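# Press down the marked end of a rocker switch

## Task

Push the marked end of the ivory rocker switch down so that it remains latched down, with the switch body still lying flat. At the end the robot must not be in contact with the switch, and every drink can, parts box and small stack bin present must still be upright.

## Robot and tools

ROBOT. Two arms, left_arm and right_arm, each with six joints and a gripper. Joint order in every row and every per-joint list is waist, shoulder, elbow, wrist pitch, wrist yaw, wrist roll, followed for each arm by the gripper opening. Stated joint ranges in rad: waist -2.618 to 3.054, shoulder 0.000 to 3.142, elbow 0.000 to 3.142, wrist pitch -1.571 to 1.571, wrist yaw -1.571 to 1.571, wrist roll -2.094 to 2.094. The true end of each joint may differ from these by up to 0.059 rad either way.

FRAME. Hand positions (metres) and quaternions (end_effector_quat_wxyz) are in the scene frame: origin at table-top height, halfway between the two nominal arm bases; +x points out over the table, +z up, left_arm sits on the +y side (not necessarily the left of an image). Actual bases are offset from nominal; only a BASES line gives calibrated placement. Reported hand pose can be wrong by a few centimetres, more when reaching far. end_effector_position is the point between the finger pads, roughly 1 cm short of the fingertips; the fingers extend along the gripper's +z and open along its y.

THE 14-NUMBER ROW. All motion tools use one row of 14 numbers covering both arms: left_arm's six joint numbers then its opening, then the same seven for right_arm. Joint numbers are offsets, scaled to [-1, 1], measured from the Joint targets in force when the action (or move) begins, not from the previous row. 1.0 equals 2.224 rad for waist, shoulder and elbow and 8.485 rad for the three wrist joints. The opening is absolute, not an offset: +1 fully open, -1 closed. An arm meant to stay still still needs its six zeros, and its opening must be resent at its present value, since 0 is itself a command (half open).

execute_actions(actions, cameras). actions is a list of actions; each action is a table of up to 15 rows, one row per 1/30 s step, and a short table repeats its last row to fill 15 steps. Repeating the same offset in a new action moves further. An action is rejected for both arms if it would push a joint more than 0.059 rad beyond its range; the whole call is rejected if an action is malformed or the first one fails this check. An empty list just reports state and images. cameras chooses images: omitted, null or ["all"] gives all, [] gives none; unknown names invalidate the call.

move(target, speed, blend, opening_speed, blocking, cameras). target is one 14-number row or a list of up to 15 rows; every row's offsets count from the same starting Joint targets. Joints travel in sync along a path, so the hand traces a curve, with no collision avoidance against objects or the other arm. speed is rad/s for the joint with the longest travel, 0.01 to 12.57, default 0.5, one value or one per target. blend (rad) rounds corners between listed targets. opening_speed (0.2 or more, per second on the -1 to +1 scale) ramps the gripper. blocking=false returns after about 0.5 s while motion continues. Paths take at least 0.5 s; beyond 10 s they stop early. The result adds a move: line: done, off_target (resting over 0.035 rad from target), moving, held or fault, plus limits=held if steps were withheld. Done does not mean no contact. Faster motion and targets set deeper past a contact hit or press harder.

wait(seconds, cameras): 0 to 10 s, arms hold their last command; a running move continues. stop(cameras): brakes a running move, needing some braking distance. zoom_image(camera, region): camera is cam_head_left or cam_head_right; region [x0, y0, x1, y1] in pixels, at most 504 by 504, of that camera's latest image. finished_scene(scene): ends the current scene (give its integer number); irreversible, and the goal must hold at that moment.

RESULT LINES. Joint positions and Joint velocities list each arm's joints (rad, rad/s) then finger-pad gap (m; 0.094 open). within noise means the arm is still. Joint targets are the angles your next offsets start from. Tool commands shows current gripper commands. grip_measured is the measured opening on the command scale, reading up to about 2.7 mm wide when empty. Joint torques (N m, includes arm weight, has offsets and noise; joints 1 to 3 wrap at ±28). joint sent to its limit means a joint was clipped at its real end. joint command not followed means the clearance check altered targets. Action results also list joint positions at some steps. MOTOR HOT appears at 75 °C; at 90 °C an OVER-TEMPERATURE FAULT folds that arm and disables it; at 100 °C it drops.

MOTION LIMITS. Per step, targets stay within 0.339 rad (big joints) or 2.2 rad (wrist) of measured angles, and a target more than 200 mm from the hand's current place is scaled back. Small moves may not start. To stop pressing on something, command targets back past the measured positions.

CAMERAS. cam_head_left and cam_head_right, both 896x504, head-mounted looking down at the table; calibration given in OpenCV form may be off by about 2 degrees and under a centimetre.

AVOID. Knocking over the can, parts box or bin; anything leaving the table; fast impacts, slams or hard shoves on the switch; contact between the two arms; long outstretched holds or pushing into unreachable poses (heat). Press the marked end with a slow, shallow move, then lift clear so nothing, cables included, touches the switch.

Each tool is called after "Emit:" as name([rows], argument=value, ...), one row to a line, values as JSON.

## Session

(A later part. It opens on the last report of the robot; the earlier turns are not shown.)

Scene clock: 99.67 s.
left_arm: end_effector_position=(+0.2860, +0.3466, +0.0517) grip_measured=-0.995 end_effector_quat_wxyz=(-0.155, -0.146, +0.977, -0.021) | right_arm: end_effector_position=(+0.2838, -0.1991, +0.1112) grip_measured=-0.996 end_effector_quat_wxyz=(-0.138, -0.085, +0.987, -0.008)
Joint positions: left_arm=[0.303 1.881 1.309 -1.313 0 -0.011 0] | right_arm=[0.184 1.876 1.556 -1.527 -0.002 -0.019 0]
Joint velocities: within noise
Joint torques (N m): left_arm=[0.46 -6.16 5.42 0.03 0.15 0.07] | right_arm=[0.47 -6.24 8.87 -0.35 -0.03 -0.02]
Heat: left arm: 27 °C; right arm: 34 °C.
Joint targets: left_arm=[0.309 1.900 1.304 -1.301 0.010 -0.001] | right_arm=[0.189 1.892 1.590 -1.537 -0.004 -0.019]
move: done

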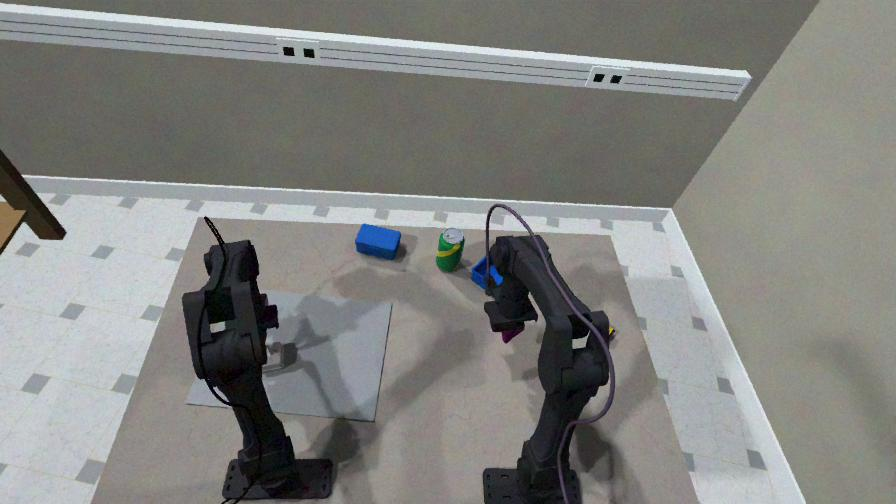

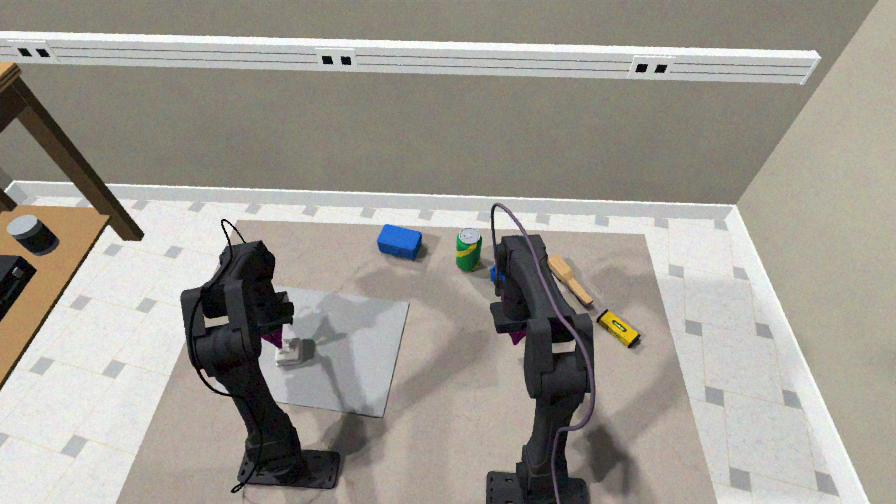

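Emit:
move(target=[0, 0.00277, -0.005715, 0.002225, 0, 0, -1, 0, 0, 0, 0, 0, 0, -1], speed=0.05)

Emit:
zoom_image(camera="cam_head_right", region=[240, 310, 320, 390])

Scene clock: 103.57 s.
left_arm: end_effector_position=(+0.2868, +0.3469, +0.0484) grip_measured=-0.995 end_effector_quat_wxyz=(-0.151, -0.146, +0.977, -0.021) | right_arm: end_effector_position=(+0.2838, -0.1991, +0.1112) grip_measured=-0.996 end_effector_quat_wxyz=(-0.138, -0.085, +0.987, -0.008)
Joint positions: left_arm=[0.303 1.881 1.298 -1.294 0 -0.011 0] | right_arm=[0.184 1.876 1.556 -1.527 -0.002 -0.019 0]
Joint velocities: within noise
Joint torques (N m): left_arm=[0.47 -5.6 5.26 0.05 0.15 0.09] | right_arm=[0.46 -6.26 8.84 -0.35 -0.03 -0.02]
Heat: left arm: 27 °C; right arm: 34 °C.
Joint targets: left_arm=[0.309 1.906 1.291 -1.281 0.010 -0.001] | right_arm=[0.189 1.892 1.590 -1.537 -0.004 -0.019]
move: done

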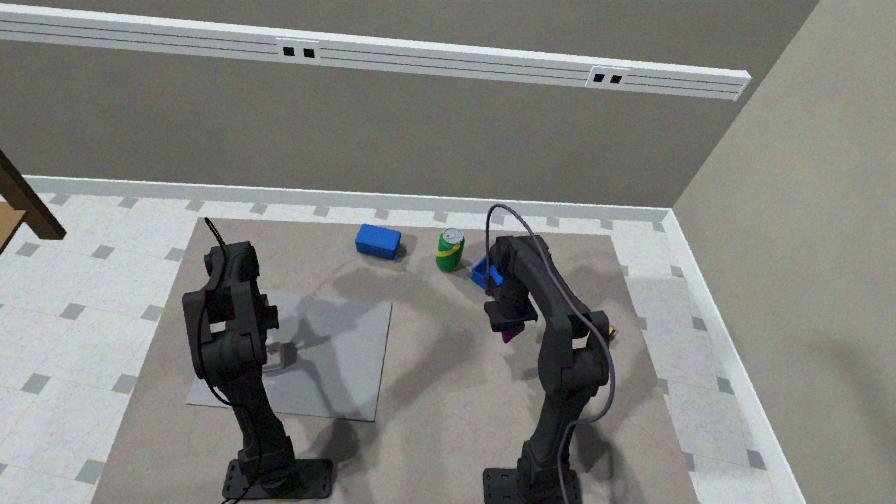

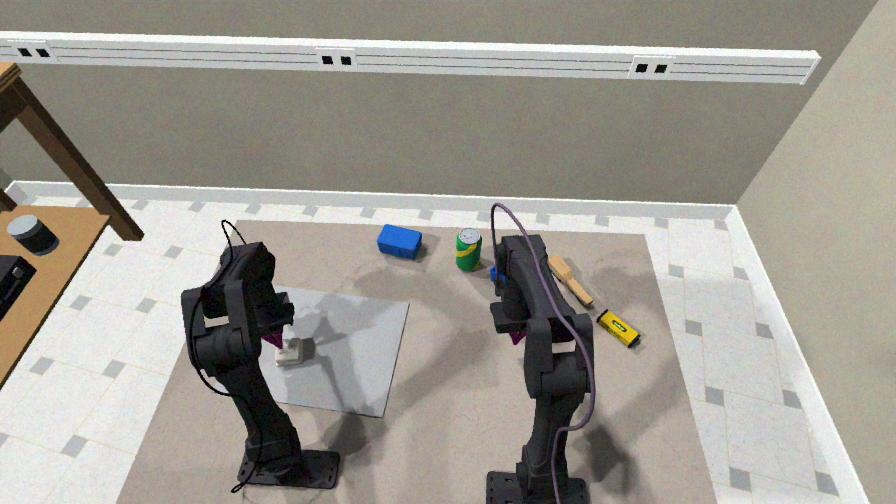

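Scaled by 6.300 from the camera's 896x504 image, which has a finer 1280x720 frame.

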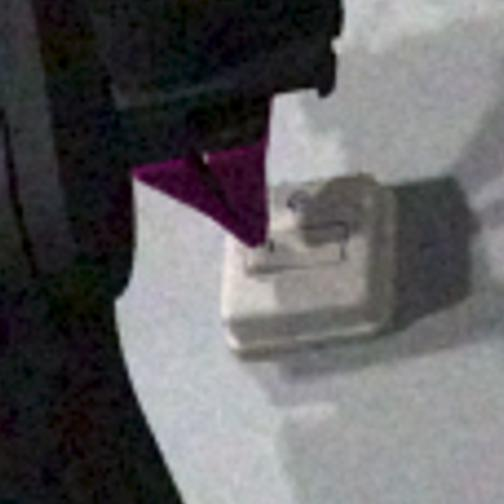

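Emit:
move(target=[0, 0.00277, -0.005715, 0.002225, 0, 0, -1, 0, 0, 0, 0, 0, 0, -1], speed=0.05)

Emit:
zoom_image(camera="cam_head_right", region=[240, 310, 320, 390])

Scene clock: 105.43 s.
left_arm: end_effector_position=(+0.2858, +0.3465, +0.0442) grip_measured=-0.995 end_effector_quat_wxyz=(-0.155, -0.146, +0.977, -0.021) | right_arm: end_effector_position=(+0.2838, -0.1991, +0.1112) grip_measured=-0.996 end_effector_quat_wxyz=(-0.138, -0.085, +0.987, -0.008)
Joint positions: left_arm=[0.303 1.89 1.29 -1.285 0 -0.011 0] | right_arm=[0.184 1.876 1.556 -1.527 -0.002 -0.019 0]
Joint velocities: within noise
Joint torques (N m): left_arm=[0.47 -5.85 4.86 0.15 0.12 0.04] | right_arm=[0.46 -6.27 8.84 -0.35 -0.04 -0.02]
Heat: left arm: 27 °C; right arm: 34 °C.
Joint targets: left_arm=[0.309 1.913 1.279 -1.263 0.010 -0.001] | right_arm=[0.189 1.892 1.590 -1.537 -0.004 -0.019]
move: done

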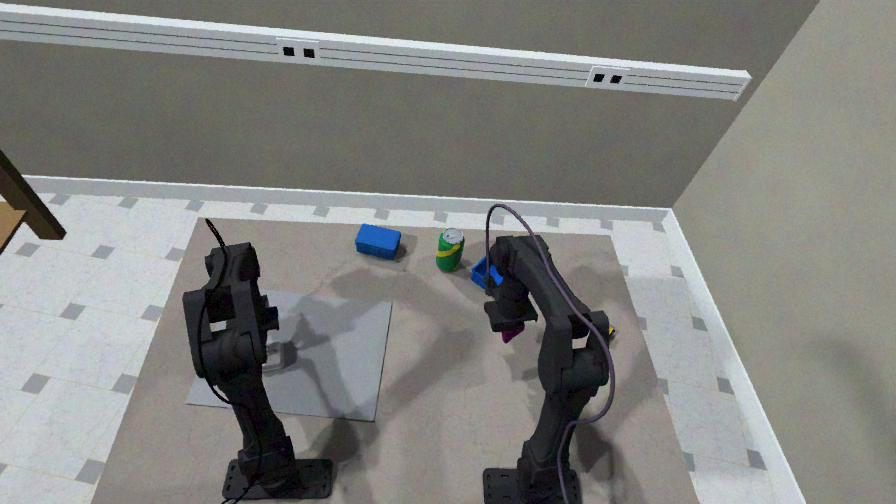

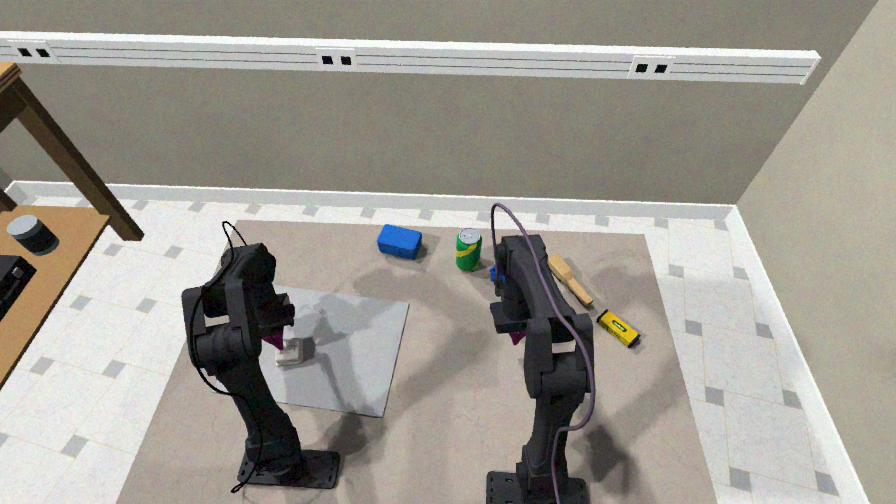

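Scaled by 6.300 from the camera's 896x504 image, which has a finer 1280x720 frame.

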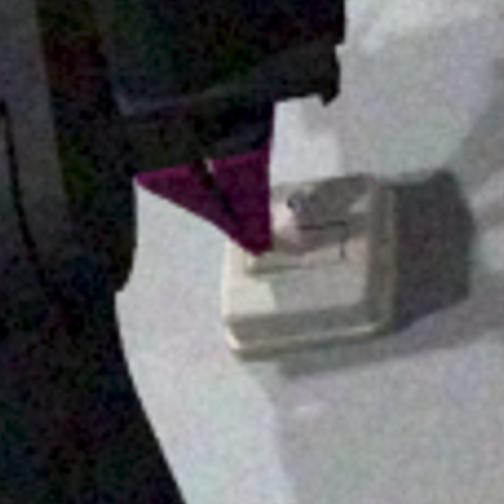

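Emit:
move(target=[0, 0.00277, -0.005715, 0.002225, 0, 0, -1, 0, 0, 0, 0, 0, 0, -1], speed=0.05)

Emit:
zoom_image(camera="cam_head_right", region=[240, 310, 320, 390])

Scene clock: 107.37 s.
left_arm: end_effector_position=(+0.2851, +0.3463, +0.0385) grip_measured=-0.995 end_effector_quat_wxyz=(-0.155, -0.146, +0.977, -0.022) | right_arm: end_effector_position=(+0.2838, -0.1991, +0.1112) grip_measured=-0.996 end_effector_quat_wxyz=(-0.138, -0.085, +0.987, -0.008)
Joint positions: left_arm=[0.303 1.896 1.274 -1.263 0 -0.011 0] | right_arm=[0.184 1.876 1.556 -1.527 -0.002 -0.019 0]
Joint velocities: within noise
Joint torques (N m): left_arm=[0.49 -5.94 5.05 0.12 0.14 0.07] | right_arm=[0.46 -6.26 8.85 -0.35 -0.03 -0.02]
Heat: left arm: 27 °C; right arm: 34 °C.
Joint targets: left_arm=[0.309 1.919 1.266 -1.244 0.010 -0.001] | right_arm=[0.189 1.892 1.590 -1.537 -0.004 -0.019]
move: done

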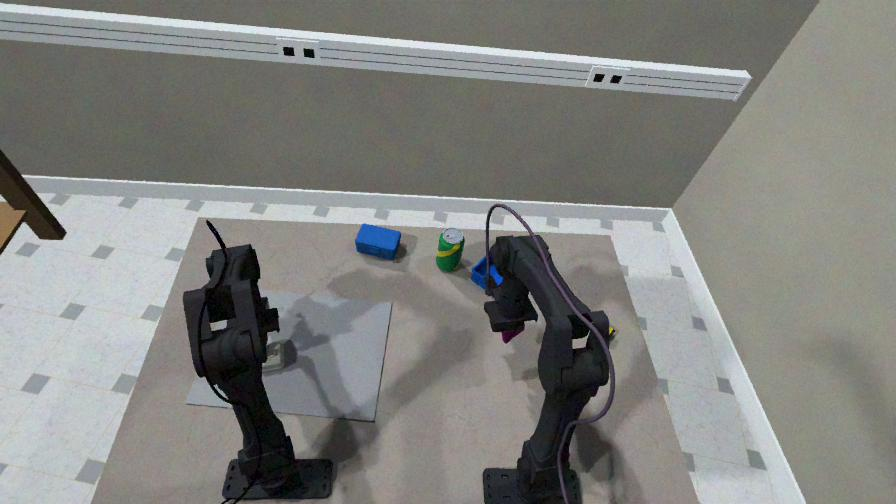

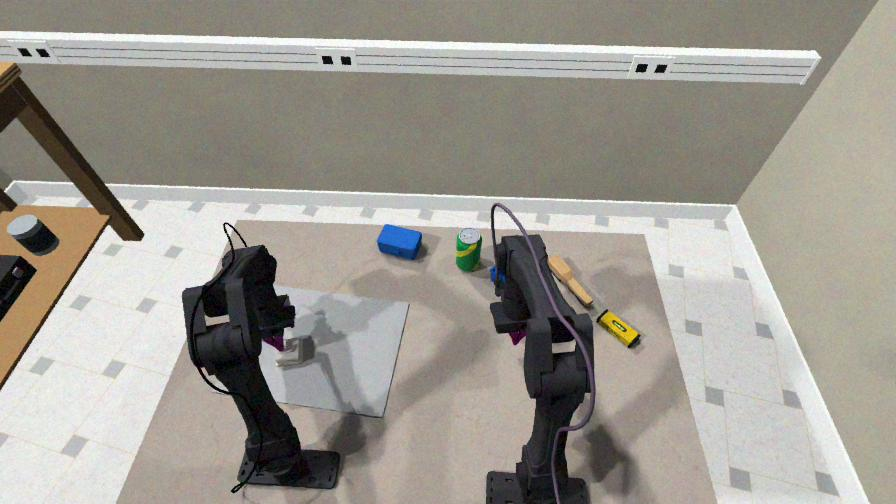

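Scaled by 6.300 from the camera's 896x504 image, which has a finer 1280x720 frame.

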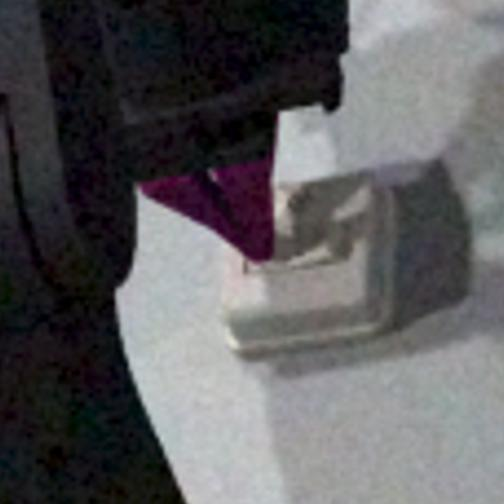

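Emit:
move([
  [0, -0.0274, 0.0382, -0.01226, 0, 0, -1, 0, 0, 0, 0, 0, 0, -1],
  [0, -0.0373, 0.1201, -0.0361, 0, 0, -1, 0, 0, 0, 0, 0, 0, -1],
], speed=0.4)

Emit:
zoom_image(camera="cam_head_right", region=[240, 310, 320, 390])

Emit:
zoom_image(camera="cam_head_left", region=[230, 310, 310, 390])

Scene clock: 113.70 s.
left_arm: end_effector_position=(+0.2921, +0.3484, +0.1054) grip_measured=-0.995 end_effector_quat_wxyz=(-0.162, -0.145, +0.976, -0.022) | right_arm: end_effector_position=(+0.2838, -0.1991, +0.1112) grip_measured=-0.996 end_effector_quat_wxyz=(-0.138, -0.085, +0.987, -0.008)
Joint positions: left_arm=[0.303 1.872 1.512 -1.539 0 -0.011 0] | right_arm=[0.184 1.876 1.556 -1.527 -0.002 -0.019 0]
Joint velocities: within noise
Joint torques (N m): left_arm=[0.5 -10.93 8.12 -0.23 0.14 0.09] | right_arm=[0.46 -6.27 8.85 -0.35 -0.03 -0.02]
Heat: left arm: 27 °C; right arm: 34 °C.
Joint targets: left_arm=[0.309 1.836 1.533 -1.550 0.010 -0.001] | right_arm=[0.189 1.892 1.590 -1.537 -0.004 -0.019]
move: off_target (left_arm); left_arm: the shoulder is farthest, 0.036 rad from its target

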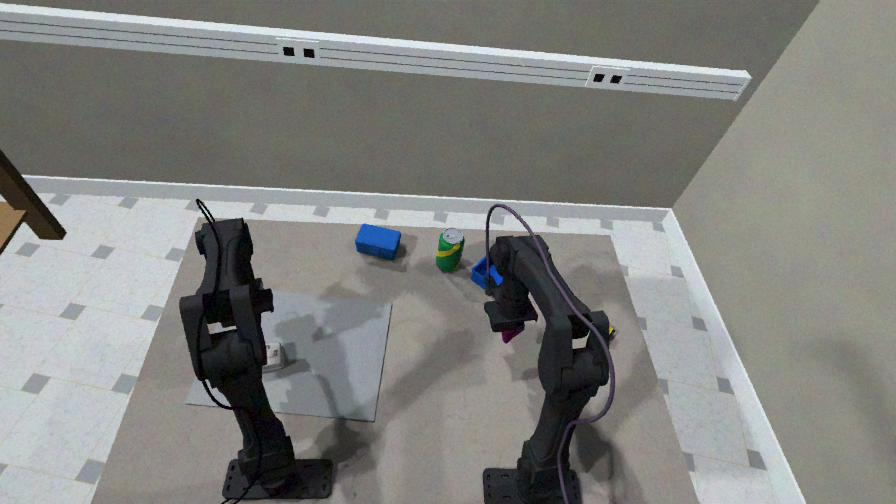

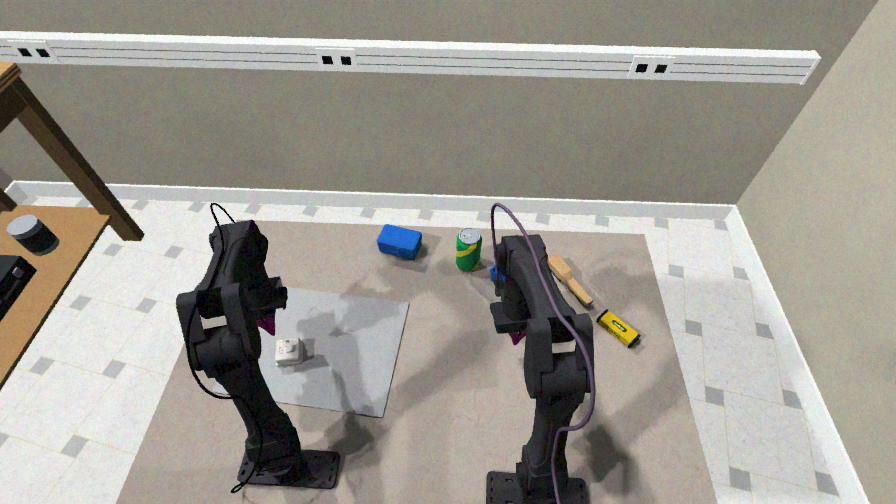

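Scaled by 6.300 from the camera's 896x504 image, which has a finer 1280x720 frame.

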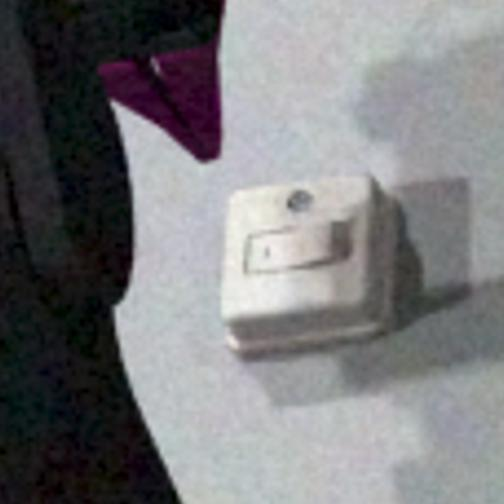

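Scaled by 6.300 from the camera's 896x504 image, which has a finer 1280x720 frame.

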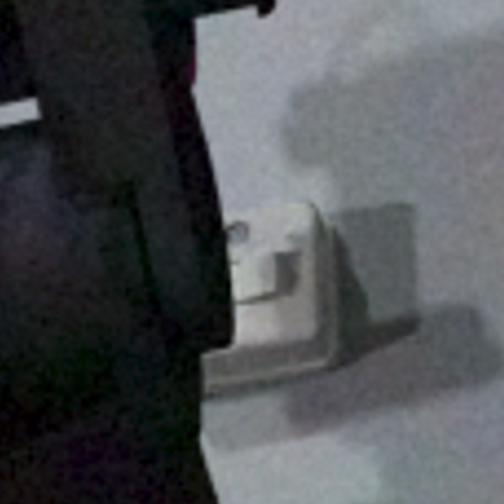

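Emit:
move(target=[-0.2801, 0.1529, 0.1515, 0.0218, 0, 0, -1, 0.0333, 0.1728, 0.2005, 0.01285, 0, 0, -1], speed=0.8)

Emit:
zoom_image(camera="cam_head_left", region=[300, 220, 600, 400])

Emit:
zoom_image(camera="cam_head_right", region=[300, 220, 600, 400])

Scene clock: 121.73 s.
left_arm: end_effector_position=(+0.4010, +0.1432, +0.0746) grip_measured=-0.995 end_effector_quat_wxyz=(-0.058, +0.162, +0.985, +0.005) | right_arm: end_effector_position=(+0.4034, -0.1484, +0.0736) grip_measured=-0.996 end_effector_quat_wxyz=(-0.057, -0.125, +0.991, -0.005)
Joint positions: left_arm=[-0.318 2.154 1.843 -1.376 0.009 -0.01 0] | right_arm=[0.262 2.253 2.001 -1.433 -0.002 -0.019 0]
Joint velocities: within noise
Joint torques (N m): left_arm=[0.35 -8.8 9.03 0.42 0.02 0.07] | right_arm=[0.16 -8.91 9.22 0.15 -0.03 -0.02]
Heat: left arm: 29 °C; right arm: 34 °C.
Joint targets: left_arm=[-0.314 2.176 1.870 -1.365 0.010 -0.001] | right_arm=[0.263 2.276 2.035 -1.428 -0.004 -0.019]
move: done

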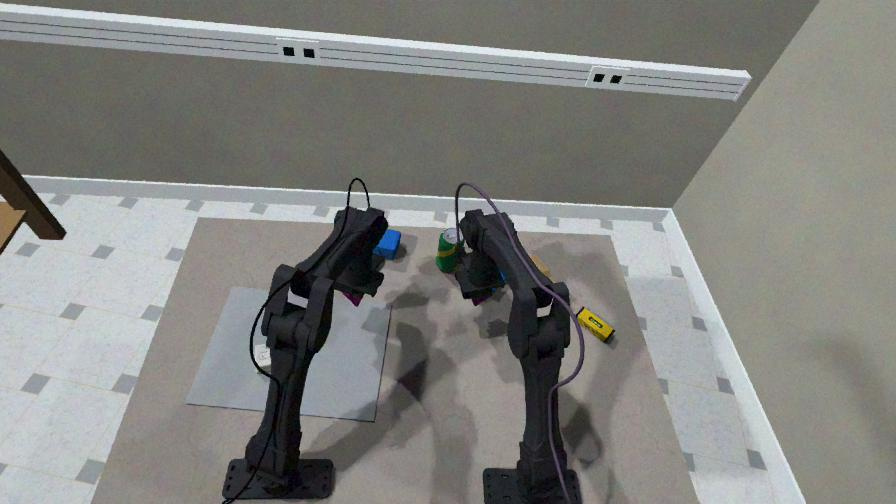

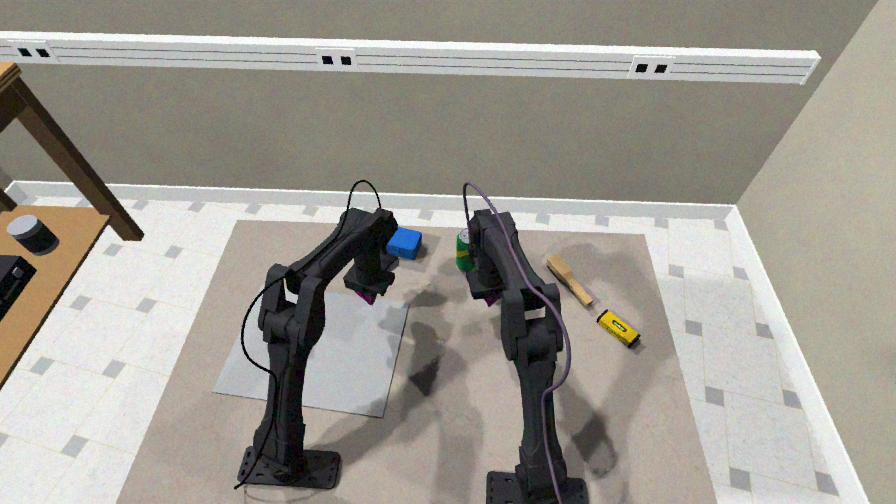

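Scaled by 1.680 from the camera's 896x504 image, which has a finer 1280x720 frame.

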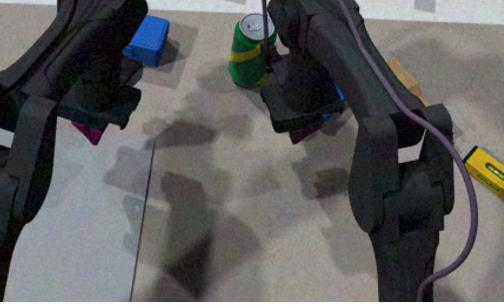

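Scaled by 1.680 from the camera's 896x504 image, which has a finer 1280x720 frame.

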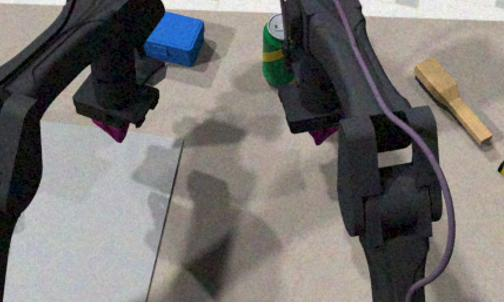

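Emit:
zoom_image(camera="cam_head_left", region=[315, 260, 395, 340])

Emit:
zoom_image(camera="cam_head_right", region=[330, 260, 410, 340])

Emit:
zoom_image(camera="cam_head_left", region=[440, 260, 520, 340])

Emit:
zoom_image(camera="cam_head_right", region=[450, 260, 530, 340])

Scaled by 6.300 from the camera's 896x504 image, which has a finer 1280x720 frame.

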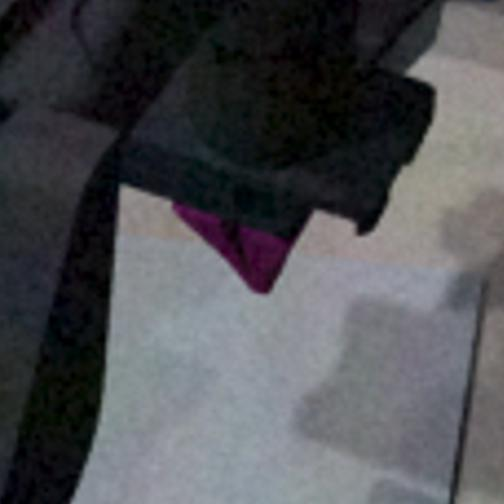

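Scaled by 6.300 from the camera's 896x504 image, which has a finer 1280x720 frame.

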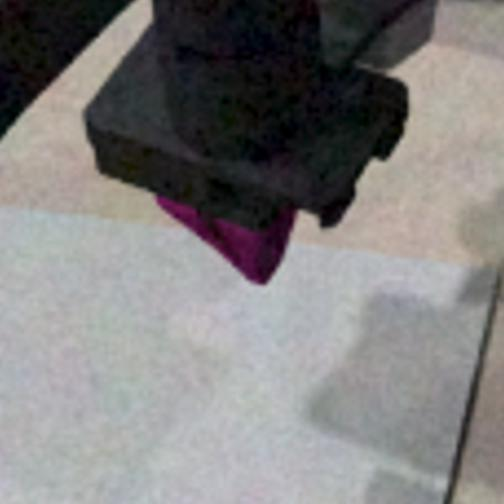

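Scaled by 6.300 from the camera's 896x504 image, which has a finer 1280x720 frame.

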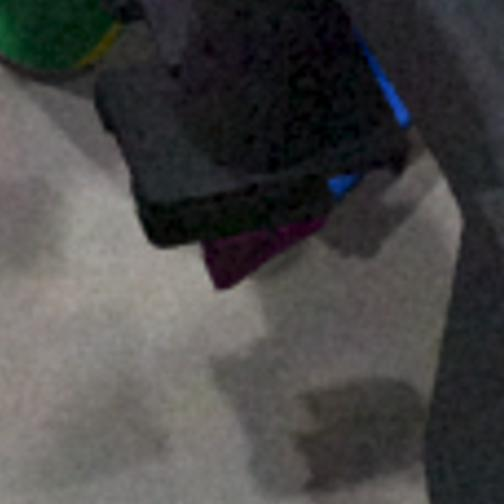

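Scaled by 6.300 from the camera's 896x504 image, which has a finer 1280x720 frame.

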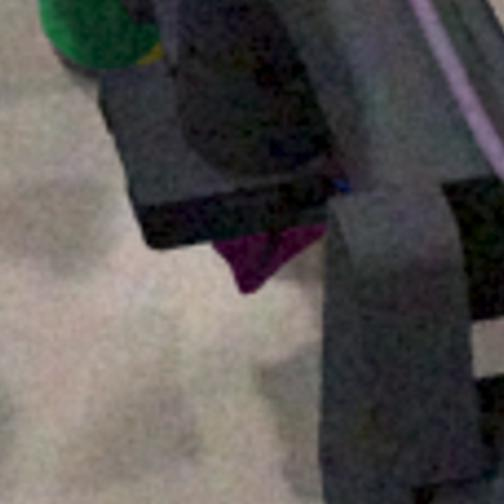

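Emit:
move([
  [-0.0899, 0, 0, 0, 0, 0, -1, 0, 0, 0, 0, 0, 0, -1],
  [-0.0899, 0.0124, -0.0733, 0.01859, 0, 0, -1, 0, 0.0081, -0.0809, 0.01863, 0, 0, -1],
], speed=0.4)

Scene clock: 169.13 s.
left_arm: end_effector_position=(+0.3663, +0.0744, +0.0294) grip_measured=-0.995 end_effector_quat_wxyz=(-0.062, +0.259, +0.964, +0.013) | right_arm: end_effector_position=(+0.4042, -0.1482, +0.0319) grip_measured=-0.996 end_effector_quat_wxyz=(-0.057, -0.125, +0.991, -0.005)
Joint positions: left_arm=[-0.518 2.184 1.709 -1.222 0.009 -0.01 0] | right_arm=[0.262 2.274 1.87 -1.281 -0.002 -0.019 0]
Joint velocities: within noise
Joint torques (N m): left_arm=[0.21 -9.1 6.19 0.4 0 0.06] | right_arm=[0.16 -9.24 5.07 0.24 -0.03 -0.02]
Heat: left arm: 30 °C; right arm: 32 °C.
Joint targets: left_arm=[-0.514 2.203 1.707 -1.208 0.010 -0.001] | right_arm=[0.263 2.294 1.856 -1.270 -0.004 -0.019]
move: done

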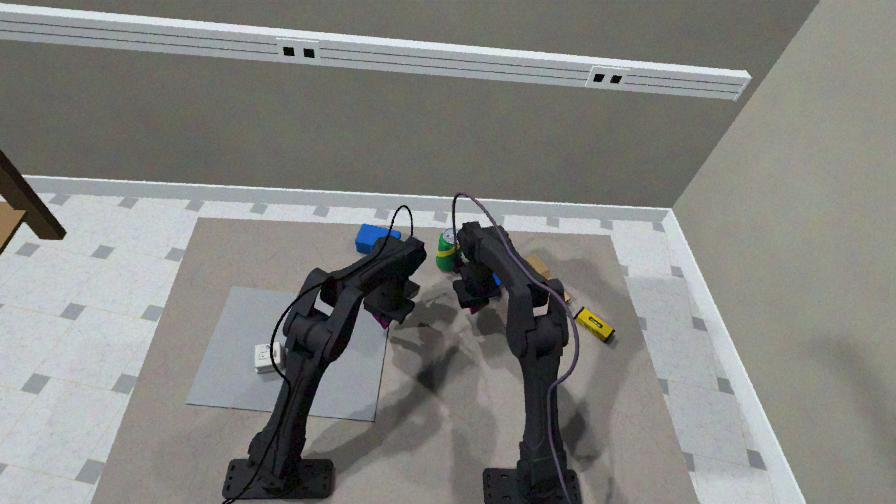

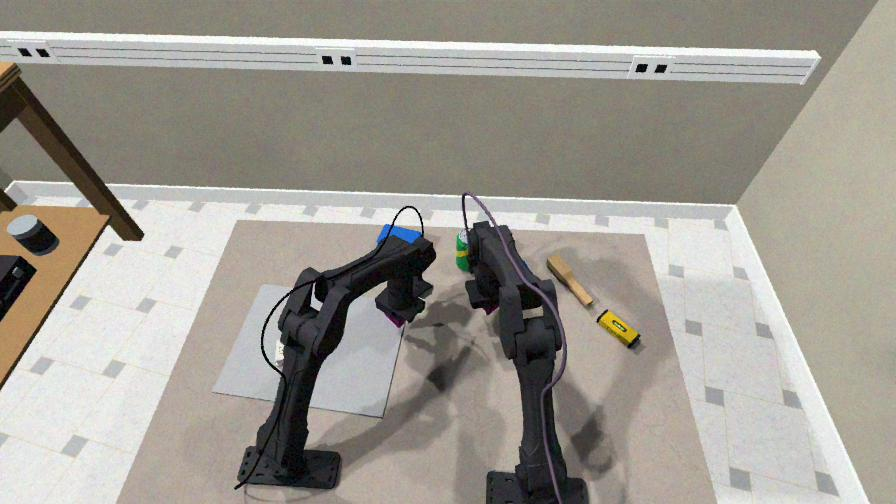

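Emit:
move(target=[0, 0.00427, -0.01142, 0.00411, 0, 0, -1, 0, 0.00323, -0.01261, 0.00415, 0, 0, -1], speed=0.06, cameras=[])

Emit:
move(target=[0, 0.00171, -0.00457, 0.00164, 0, 0, -1, 0, 0.00129, -0.00504, 0.00166, 0, 0, -1], speed=0.04, cameras=[])

Scene clock: 172.40 s.
left_arm: end_effector_position=(+0.3682, +0.0733, +0.0238) grip_measured=-0.995 end_effector_quat_wxyz=(-0.055, +0.259, +0.964, +0.011) | right_arm: end_effector_position=(+0.4059, -0.1478, +0.0257) grip_measured=-0.996 end_effector_quat_wxyz=(-0.052, -0.125, +0.991, -0.004)
Joint positions: left_arm=[-0.518 2.184 1.688 -1.187 0.009 -0.01 0] | right_arm=[0.262 2.274 1.846 -1.246 -0.002 -0.019 0]
Joint velocities: within noise
Joint torques (N m): left_arm=[0.35 -8.23 5.86 0.43 0.03 0.07] | right_arm=[0.16 -8.76 4.71 0.23 -0.03 -0.02]
Heat: left arm: 30 °C; right arm: 32 °C.
Joint targets: left_arm=[-0.514 2.213 1.682 -1.172 0.010 -0.001] | right_arm=[0.263 2.301 1.828 -1.235 -0.004 -0.019]
move: done
No camera images: "cameras" was empty.

Scene clock: 173.23 s.
left_arm: end_effector_position=(+0.3677, +0.0735, +0.0189) grip_measured=-0.995 end_effector_quat_wxyz=(-0.057, +0.259, +0.964, +0.011) | right_arm: end_effector_position=(+0.4061, -0.1478, +0.0229) grip_measured=-0.996 end_effector_quat_wxyz=(-0.050, -0.125, +0.991, -0.004)
Joint positions: left_arm=[-0.518 2.19 1.677 -1.173 0.009 -0.01 0] | right_arm=[0.262 2.274 1.835 -1.232 -0.002 -0.019 0]
Joint velocities: within noise
Joint torques (N m): left_arm=[0.34 -8.55 5.82 0.43 0.02 0.07] | right_arm=[0.17 -8.54 4.7 0.27 -0.03 -0.02]
Heat: left arm: 30 °C; right arm: 32 °C.
Joint targets: left_arm=[-0.514 2.217 1.671 -1.159 0.010 -0.001] | right_arm=[0.263 2.304 1.816 -1.220 -0.004 -0.019]
move: done
No camera images: "cameras" was empty.

Emit:
move(target=[0, 0.00171, -0.00457, 0.00164, 0, 0, -1, 0, 0.00129, -0.00504, 0.00166, 0, 0, -1], speed=0.04, cameras=[])

Emit:
move(target=[0, 0.00085, -0.00228, 0.00082, 0, 0, -1, 0, 0.00129, -0.00504, 0.00166, 0, 0, -1], speed=0.04, cameras=[])

Emit:
move(target=[0, 0.00085, -0.00228, 0.00082, 0, 0, -1, 0, 0.00065, -0.00252, 0.00083, 0, 0, -1], speed=0.04, cameras=[])

Scene clock: 175.63 s.
left_arm: end_effector_position=(+0.3681, +0.0733, +0.0165) grip_measured=-0.995 end_effector_quat_wxyz=(-0.054, +0.259, +0.964, +0.010) | right_arm: end_effector_position=(+0.4062, -0.1477, +0.0201) grip_measured=-0.996 end_effector_quat_wxyz=(-0.049, -0.125, +0.991, -0.004)
Joint positions: left_arm=[-0.518 2.19 1.668 -1.159 0.009 -0.01 0] | right_arm=[0.262 2.274 1.824 -1.218 -0.002 -0.019 0]
Joint velocities: within noise
Joint torques (N m): left_arm=[0.13 -8.21 5.72 0.44 0.02 0.08] | right_arm=[0.16 -8.32 4.71 0.22 -0.03 -0.02]
Heat: left arm: 29 °C; right arm: 32 °C.
Joint targets: left_arm=[-0.514 2.221 1.661 -1.145 0.010 -0.001] | right_arm=[0.263 2.307 1.805 -1.206 -0.004 -0.019]
move: done
No camera images: "cameras" was empty.

Scene clock: 176.47 s.
left_arm: end_effector_position=(+0.3675, +0.0737, +0.0129) grip_measured=-0.995 end_effector_quat_wxyz=(-0.057, +0.259, +0.964, +0.011) | right_arm: end_effector_position=(+0.4052, -0.1480, +0.0139) grip_measured=-0.996 end_effector_quat_wxyz=(-0.052, -0.125, +0.991, -0.004)
Joint positions: left_arm=[-0.518 2.196 1.662 -1.152 0.009 -0.01 0] | right_arm=[0.262 2.282 1.812 -1.204 -0.002 -0.019 0]
Joint velocities: within noise
Joint torques (N m): left_arm=[0.27 -8.57 5.71 0.43 0.01 0.07] | right_arm=[0.16 -8.72 4.72 0.31 -0.03 -0.02]
Heat: left arm: 29 °C; right arm: 32 °C.
Joint targets: left_arm=[-0.514 2.223 1.656 -1.138 0.010 -0.001] | right_arm=[0.263 2.310 1.794 -1.192 -0.004 -0.019]
move: done
No camera images: "cameras" was empty.

Scene clock: 177.23 s.
left_arm: end_effector_position=(+0.3677, +0.0735, +0.0118) grip_measured=-0.995 end_effector_quat_wxyz=(-0.055, +0.259, +0.964, +0.011) | right_arm: end_effector_position=(+0.4070, -0.1476, +0.0137) grip_measured=-0.996 end_effector_quat_wxyz=(-0.048, -0.125, +0.991, -0.004)
Joint positions: left_arm=[-0.518 2.196 1.658 -1.145 0.009 -0.01 0] | right_arm=[0.262 2.282 1.812 -1.197 -0.002 -0.019 0]
Joint velocities: within noise
Joint torques (N m): left_arm=[0.24 -8.39 5.65 0.45 0.03 0.05] | right_arm=[0.17 -8.64 4.29 0.25 -0.03 -0.02]
Heat: left arm: 29 °C; right arm: 32 °C.
Joint targets: left_arm=[-0.514 2.224 1.651 -1.131 0.010 -0.001] | right_arm=[0.263 2.311 1.788 -1.185 -0.004 -0.019]
move: done
No camera images: "cameras" was empty.

Emit:
move(target=[0, 0.00085, -0.00228, 0.00082, 0, 0, -1, 0, 0, 0, 0, 0, 0, -1], speed=0.04, cameras=[])

Emit:
move(target=[0, 0.00085, -0.00228, 0.00082, 0, 0, -1, 0, 0.00065, -0.00252, 0.00083, 0, 0, -1], speed=0.04)

Scene clock: 179.33 s.
left_arm: end_effector_position=(+0.3677, +0.0736, +0.0104) grip_measured=-0.995 end_effector_quat_wxyz=(-0.055, +0.259, +0.964, +0.011) | right_arm: end_effector_position=(+0.4072, -0.1475, +0.0137) grip_measured=-0.996 end_effector_quat_wxyz=(-0.048, -0.125, +0.991, -0.004)
Joint positions: left_arm=[-0.518 2.196 1.652 -1.138 0.009 -0.01 0] | right_arm=[0.262 2.282 1.812 -1.196 -0.002 -0.019 0]
Joint velocities: within noise
Joint torques (N m): left_arm=[0.27 -8.18 5.75 0.46 0.01 0.08] | right_arm=[0.16 -8.62 4.3 0.25 -0.03 -0.02]
Heat: left arm: 29 °C; right arm: 32 °C.
Joint targets: left_arm=[-0.514 2.226 1.646 -1.124 0.010 -0.001] | right_arm=[0.263 2.311 1.788 -1.185 -0.004 -0.019]
move: done
No camera images: "cameras" was empty.

Scene clock: 180.03 s.
left_arm: end_effector_position=(+0.3684, +0.0732, +0.0099) grip_measured=-0.995 end_effector_quat_wxyz=(-0.053, +0.259, +0.964, +0.010) | right_arm: end_effector_position=(+0.4056, -0.1479, +0.0113) grip_measured=-0.996 end_effector_quat_wxyz=(-0.050, -0.125, +0.991, -0.004)
Joint positions: left_arm=[-0.518 2.196 1.65 -1.132 0.009 -0.01 0] | right_arm=[0.262 2.282 1.801 -1.19 -0.002 -0.019 0]
Joint velocities: within noise
Joint torques (N m): left_arm=[0.29 -7.91 5.49 0.48 0.01 0.07] | right_arm=[0.17 -8.51 4.63 0.22 -0.03 -0.02]
Heat: left arm: 29 °C; right arm: 32 °C.
Joint targets: left_arm=[-0.514 2.228 1.641 -1.117 0.010 -0.001] | right_arm=[0.263 2.313 1.783 -1.178 -0.004 -0.019]
move: done

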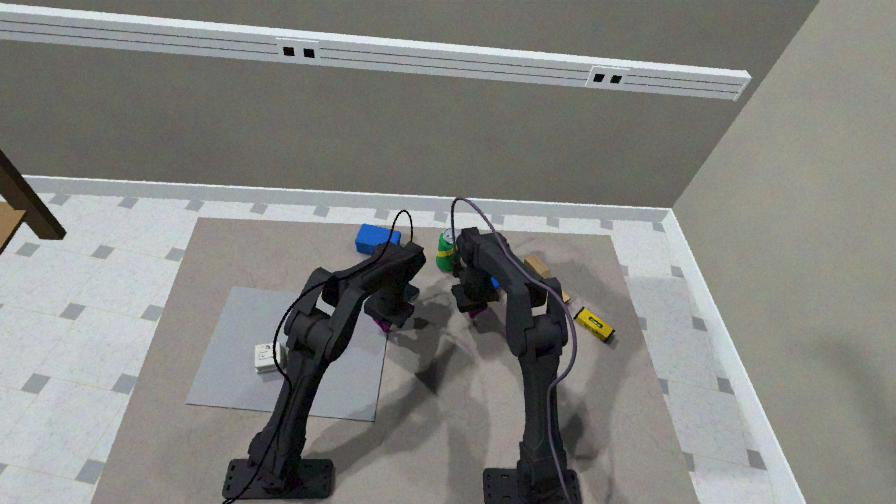

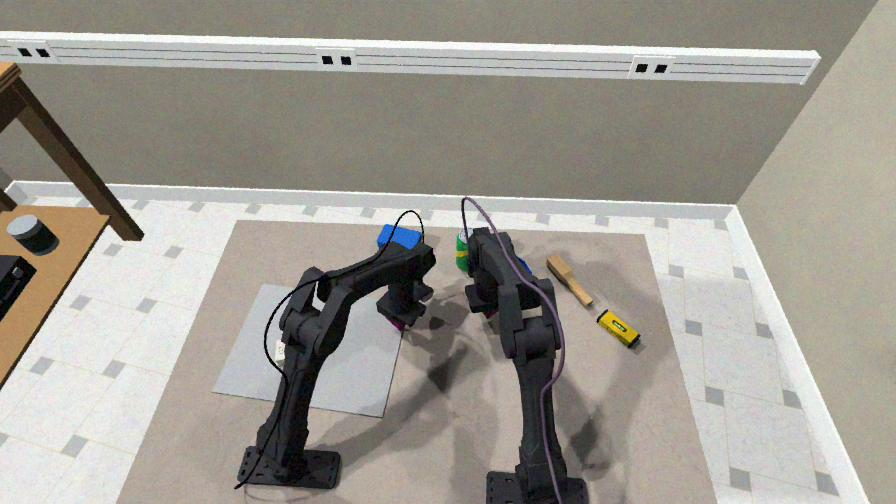

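Emit:
zoom_image(camera="cam_head_left", region=[350, 280, 430, 360])

Emit:
zoom_image(camera="cam_head_right", region=[365, 280, 445, 360])

Emit:
zoom_image(camera="cam_head_left", region=[440, 270, 520, 350])

Emit:
zoom_image(camera="cam_head_right", region=[450, 270, 530, 350])

Scaled by 6.300 from the camera's 896x504 image, which has a finer 1280x720 frame.

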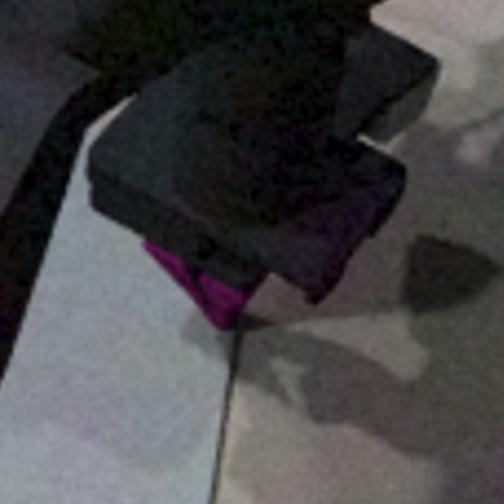

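Scaled by 6.300 from the camera's 896x504 image, which has a finer 1280x720 frame.

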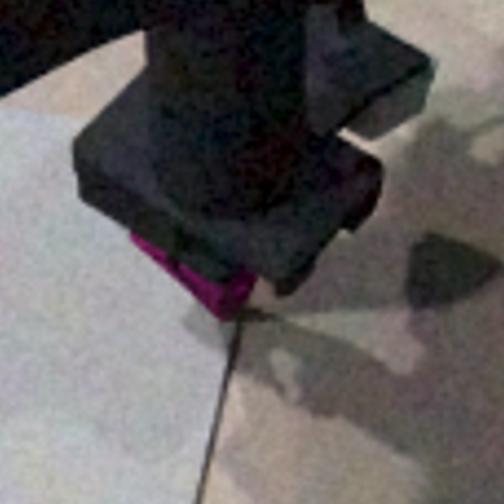

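Scaled by 6.300 from the camera's 896x504 image, which has a finer 1280x720 frame.

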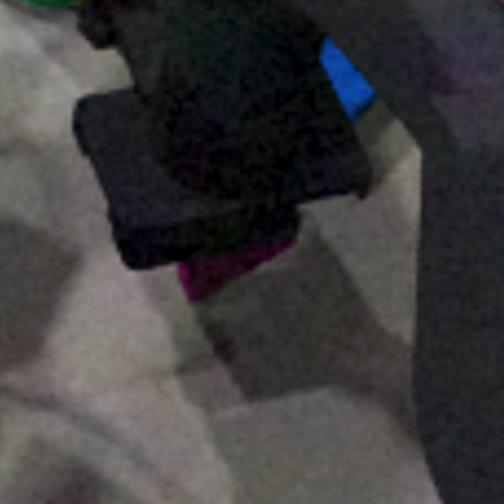

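Scaled by 6.300 from the camera's 896x504 image, which has a finer 1280x720 frame.

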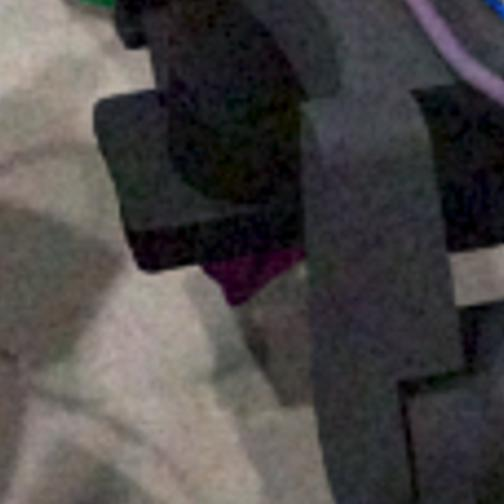

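Emit:
move(target=[0, 0.00085, -0.00228, 0.00082, 0, 0, -1, 0, 0.00065, -0.00252, 0.00083, 0, 0, -1], speed=0.04, cameras=[])

Emit:
move(target=[0, 0.00085, -0.00228, 0.00082, 0, 0, -1, 0, 0.00065, -0.00252, 0.00083, 0, 0, -1], speed=0.04, cameras=[])

Emit:
move(target=[0, 0.00085, -0.00228, 0.00082, 0, 0, -1, 0, 0.00065, -0.00252, 0.00083, 0, 0, -1], speed=0.04, cameras=[])

Scene clock: 183.90 s.
left_arm: end_effector_position=(+0.3684, +0.0732, +0.0095) grip_measured=-0.995 end_effector_quat_wxyz=(-0.053, +0.259, +0.964, +0.010) | right_arm: end_effector_position=(+0.4072, -0.1475, +0.0111) grip_measured=-0.996 end_effector_quat_wxyz=(-0.047, -0.125, +0.991, -0.004)
Joint positions: left_arm=[-0.518 2.196 1.649 -1.131 0.009 -0.01 0] | right_arm=[0.262 2.282 1.801 -1.183 -0.002 -0.019 0]
Joint velocities: within noise
Joint torques (N m): left_arm=[0.34 -7.94 5.15 0.51 0.03 0.07] | right_arm=[0.16 -8.42 4.19 0.24 -0.04 -0.02]
Heat: left arm: 29 °C; right arm: 32 °C.
Joint targets: left_arm=[-0.514 2.230 1.636 -1.110 0.010 -0.001] | right_arm=[0.263 2.314 1.777 -1.171 -0.004 -0.019]
move: done
No camera images: "cameras" was empty.

Scene clock: 184.60 s.
left_arm: end_effector_position=(+0.3683, +0.0732, +0.0091) grip_measured=-0.995 end_effector_quat_wxyz=(-0.053, +0.259, +0.964, +0.010) | right_arm: end_effector_position=(+0.4055, -0.1479, +0.0085) grip_measured=-0.996 end_effector_quat_wxyz=(-0.049, -0.125, +0.991, -0.004)
Joint positions: left_arm=[-0.518 2.196 1.647 -1.129 0.009 -0.01 0] | right_arm=[0.262 2.282 1.79 -1.176 -0.002 -0.019 0]
Joint velocities: within noise
Joint torques (N m): left_arm=[0.2 -7.87 4.66 0.57 0.01 0.06] | right_arm=[0.17 -8.31 4.62 0.21 -0.03 -0.02]
Heat: left arm: 29 °C; right arm: 32 °C.
Joint targets: left_arm=[-0.514 2.232 1.631 -1.103 0.010 -0.001] | right_arm=[0.263 2.316 1.772 -1.164 -0.004 -0.019]
move: off_target (left_arm); left_arm: the shoulder is farthest, 0.036 rad from its target
No camera images: "cameras" was empty.

Scene clock: 185.30 s.
left_arm: end_effector_position=(+0.3683, +0.0732, +0.0088) grip_measured=-0.995 end_effector_quat_wxyz=(-0.052, +0.259, +0.964, +0.010) | right_arm: end_effector_position=(+0.4064, -0.1477, +0.0061) grip_measured=-0.996 end_effector_quat_wxyz=(-0.048, -0.125, +0.991, -0.004)
Joint positions: left_arm=[-0.518 2.196 1.646 -1.128 0.009 -0.01 0] | right_arm=[0.262 2.288 1.79 -1.17 -0.002 -0.019 0]
Joint velocities: within noise
Joint torques (N m): left_arm=[0.28 -7.62 4.36 0.63 0.02 0.05] | right_arm=[0.17 -8.66 4.16 0.28 -0.03 -0.02]
Heat: left arm: 28 °C; right arm: 32 °C.
Joint targets: left_arm=[-0.514 2.234 1.626 -1.096 0.010 -0.001] | right_arm=[0.263 2.317 1.766 -1.157 -0.004 -0.019]
move: off_target (left_arm); left_arm: the shoulder is farthest, 0.038 rad from its target
No camera images: "cameras" was empty.

Emit:
move(target=[0, -0.0344, 0.0567, -0.0173, 0, 0, -1, 0, 0.00065, -0.00252, 0.00083, 0, 0, -1], speed=0.2, cameras=[])

Emit:
move(target=[0, 0, 0, 0, 0, 0, -1, 0, 0.00065, -0.00252, 0.00083, 0, 0, -1], speed=0.04, cameras=[])

Emit:
move(target=[0, 0, 0, 0, 0, 0, -1, 0, 0.00065, -0.00252, 0.00083, 0, 0, -1], speed=0.04, cameras=[])

Scene clock: 188.47 s.
left_arm: end_effector_position=(+0.3680, +0.0734, +0.0294) grip_measured=-0.995 end_effector_quat_wxyz=(-0.064, +0.259, +0.964, +0.013) | right_arm: end_effector_position=(+0.4064, -0.1477, +0.0058) grip_measured=-0.996 end_effector_quat_wxyz=(-0.048, -0.125, +0.991, -0.004)
Joint positions: left_arm=[-0.518 2.196 1.728 -1.233 0.009 -0.01 0] | right_arm=[0.262 2.288 1.789 -1.169 -0.002 -0.019 0]
Joint velocities: within noise
Joint torques (N m): left_arm=[0.36 -13.96 8.66 0.18 0.01 0.06] | right_arm=[0.16 -8.54 3.84 0.34 -0.03 -0.02]
Heat: left arm: 28 °C; right arm: 32 °C.
Joint targets: left_arm=[-0.514 2.157 1.752 -1.243 0.010 -0.001] | right_arm=[0.263 2.319 1.761 -1.150 -0.004 -0.019]
move: off_target (left_arm); left_arm: the shoulder is farthest, 0.038 rad from its target
No camera images: "cameras" was empty.

Scene clock: 189.17 s.
left_arm: end_effector_position=(+0.3679, +0.0735, +0.0294) grip_measured=-0.995 end_effector_quat_wxyz=(-0.064, +0.259, +0.964, +0.013) | right_arm: end_effector_position=(+0.4062, -0.1477, +0.0055) grip_measured=-0.996 end_effector_quat_wxyz=(-0.048, -0.125, +0.991, -0.004)
Joint positions: left_arm=[-0.518 2.196 1.728 -1.233 0.009 -0.01 0] | right_arm=[0.262 2.288 1.788 -1.168 -0.002 -0.019 0]
Joint velocities: within noise
Joint torques (N m): left_arm=[0.29 -14 8.69 0.16 0.05 0.07] | right_arm=[0.16 -8.43 3.48 0.4 -0.03 -0.03]
Heat: left arm: 29 °C; right arm: 32 °C.
Joint targets: left_arm=[-0.514 2.157 1.752 -1.243 0.010 -0.001] | right_arm=[0.263 2.320 1.755 -1.143 -0.004 -0.019]
move: off_target (left_arm); left_arm: the shoulder is farthest, 0.039 rad from its target
No camera images: "cameras" was empty.

Scene clock: 189.87 s.
left_arm: end_effector_position=(+0.3678, +0.0735, +0.0294) grip_measured=-0.995 end_effector_quat_wxyz=(-0.064, +0.259, +0.964, +0.013) | right_arm: end_effector_position=(+0.4061, -0.1478, +0.0052) grip_measured=-0.996 end_effector_quat_wxyz=(-0.048, -0.125, +0.991, -0.004)
Joint positions: left_arm=[-0.518 2.196 1.728 -1.234 0.009 -0.01 0] | right_arm=[0.262 2.288 1.786 -1.167 -0.002 -0.019 0]
Joint velocities: within noise
Joint torques (N m): left_arm=[0.27 -13.89 8.77 0.18 0.04 0.05] | right_arm=[0.17 -8.32 3.15 0.47 -0.03 -0.02]
Heat: left arm: 29 °C; right arm: 32 °C.
Joint targets: left_arm=[-0.514 2.157 1.752 -1.243 0.010 -0.001] | right_arm=[0.263 2.321 1.749 -1.136 -0.004 -0.019]
move: off_target (left_arm, right_arm); left_arm: the shoulder is farthest, 0.039 rad from its target; right_arm: the elbow is farthest, 0.037 rad from its target
No camera images: "cameras" was empty.


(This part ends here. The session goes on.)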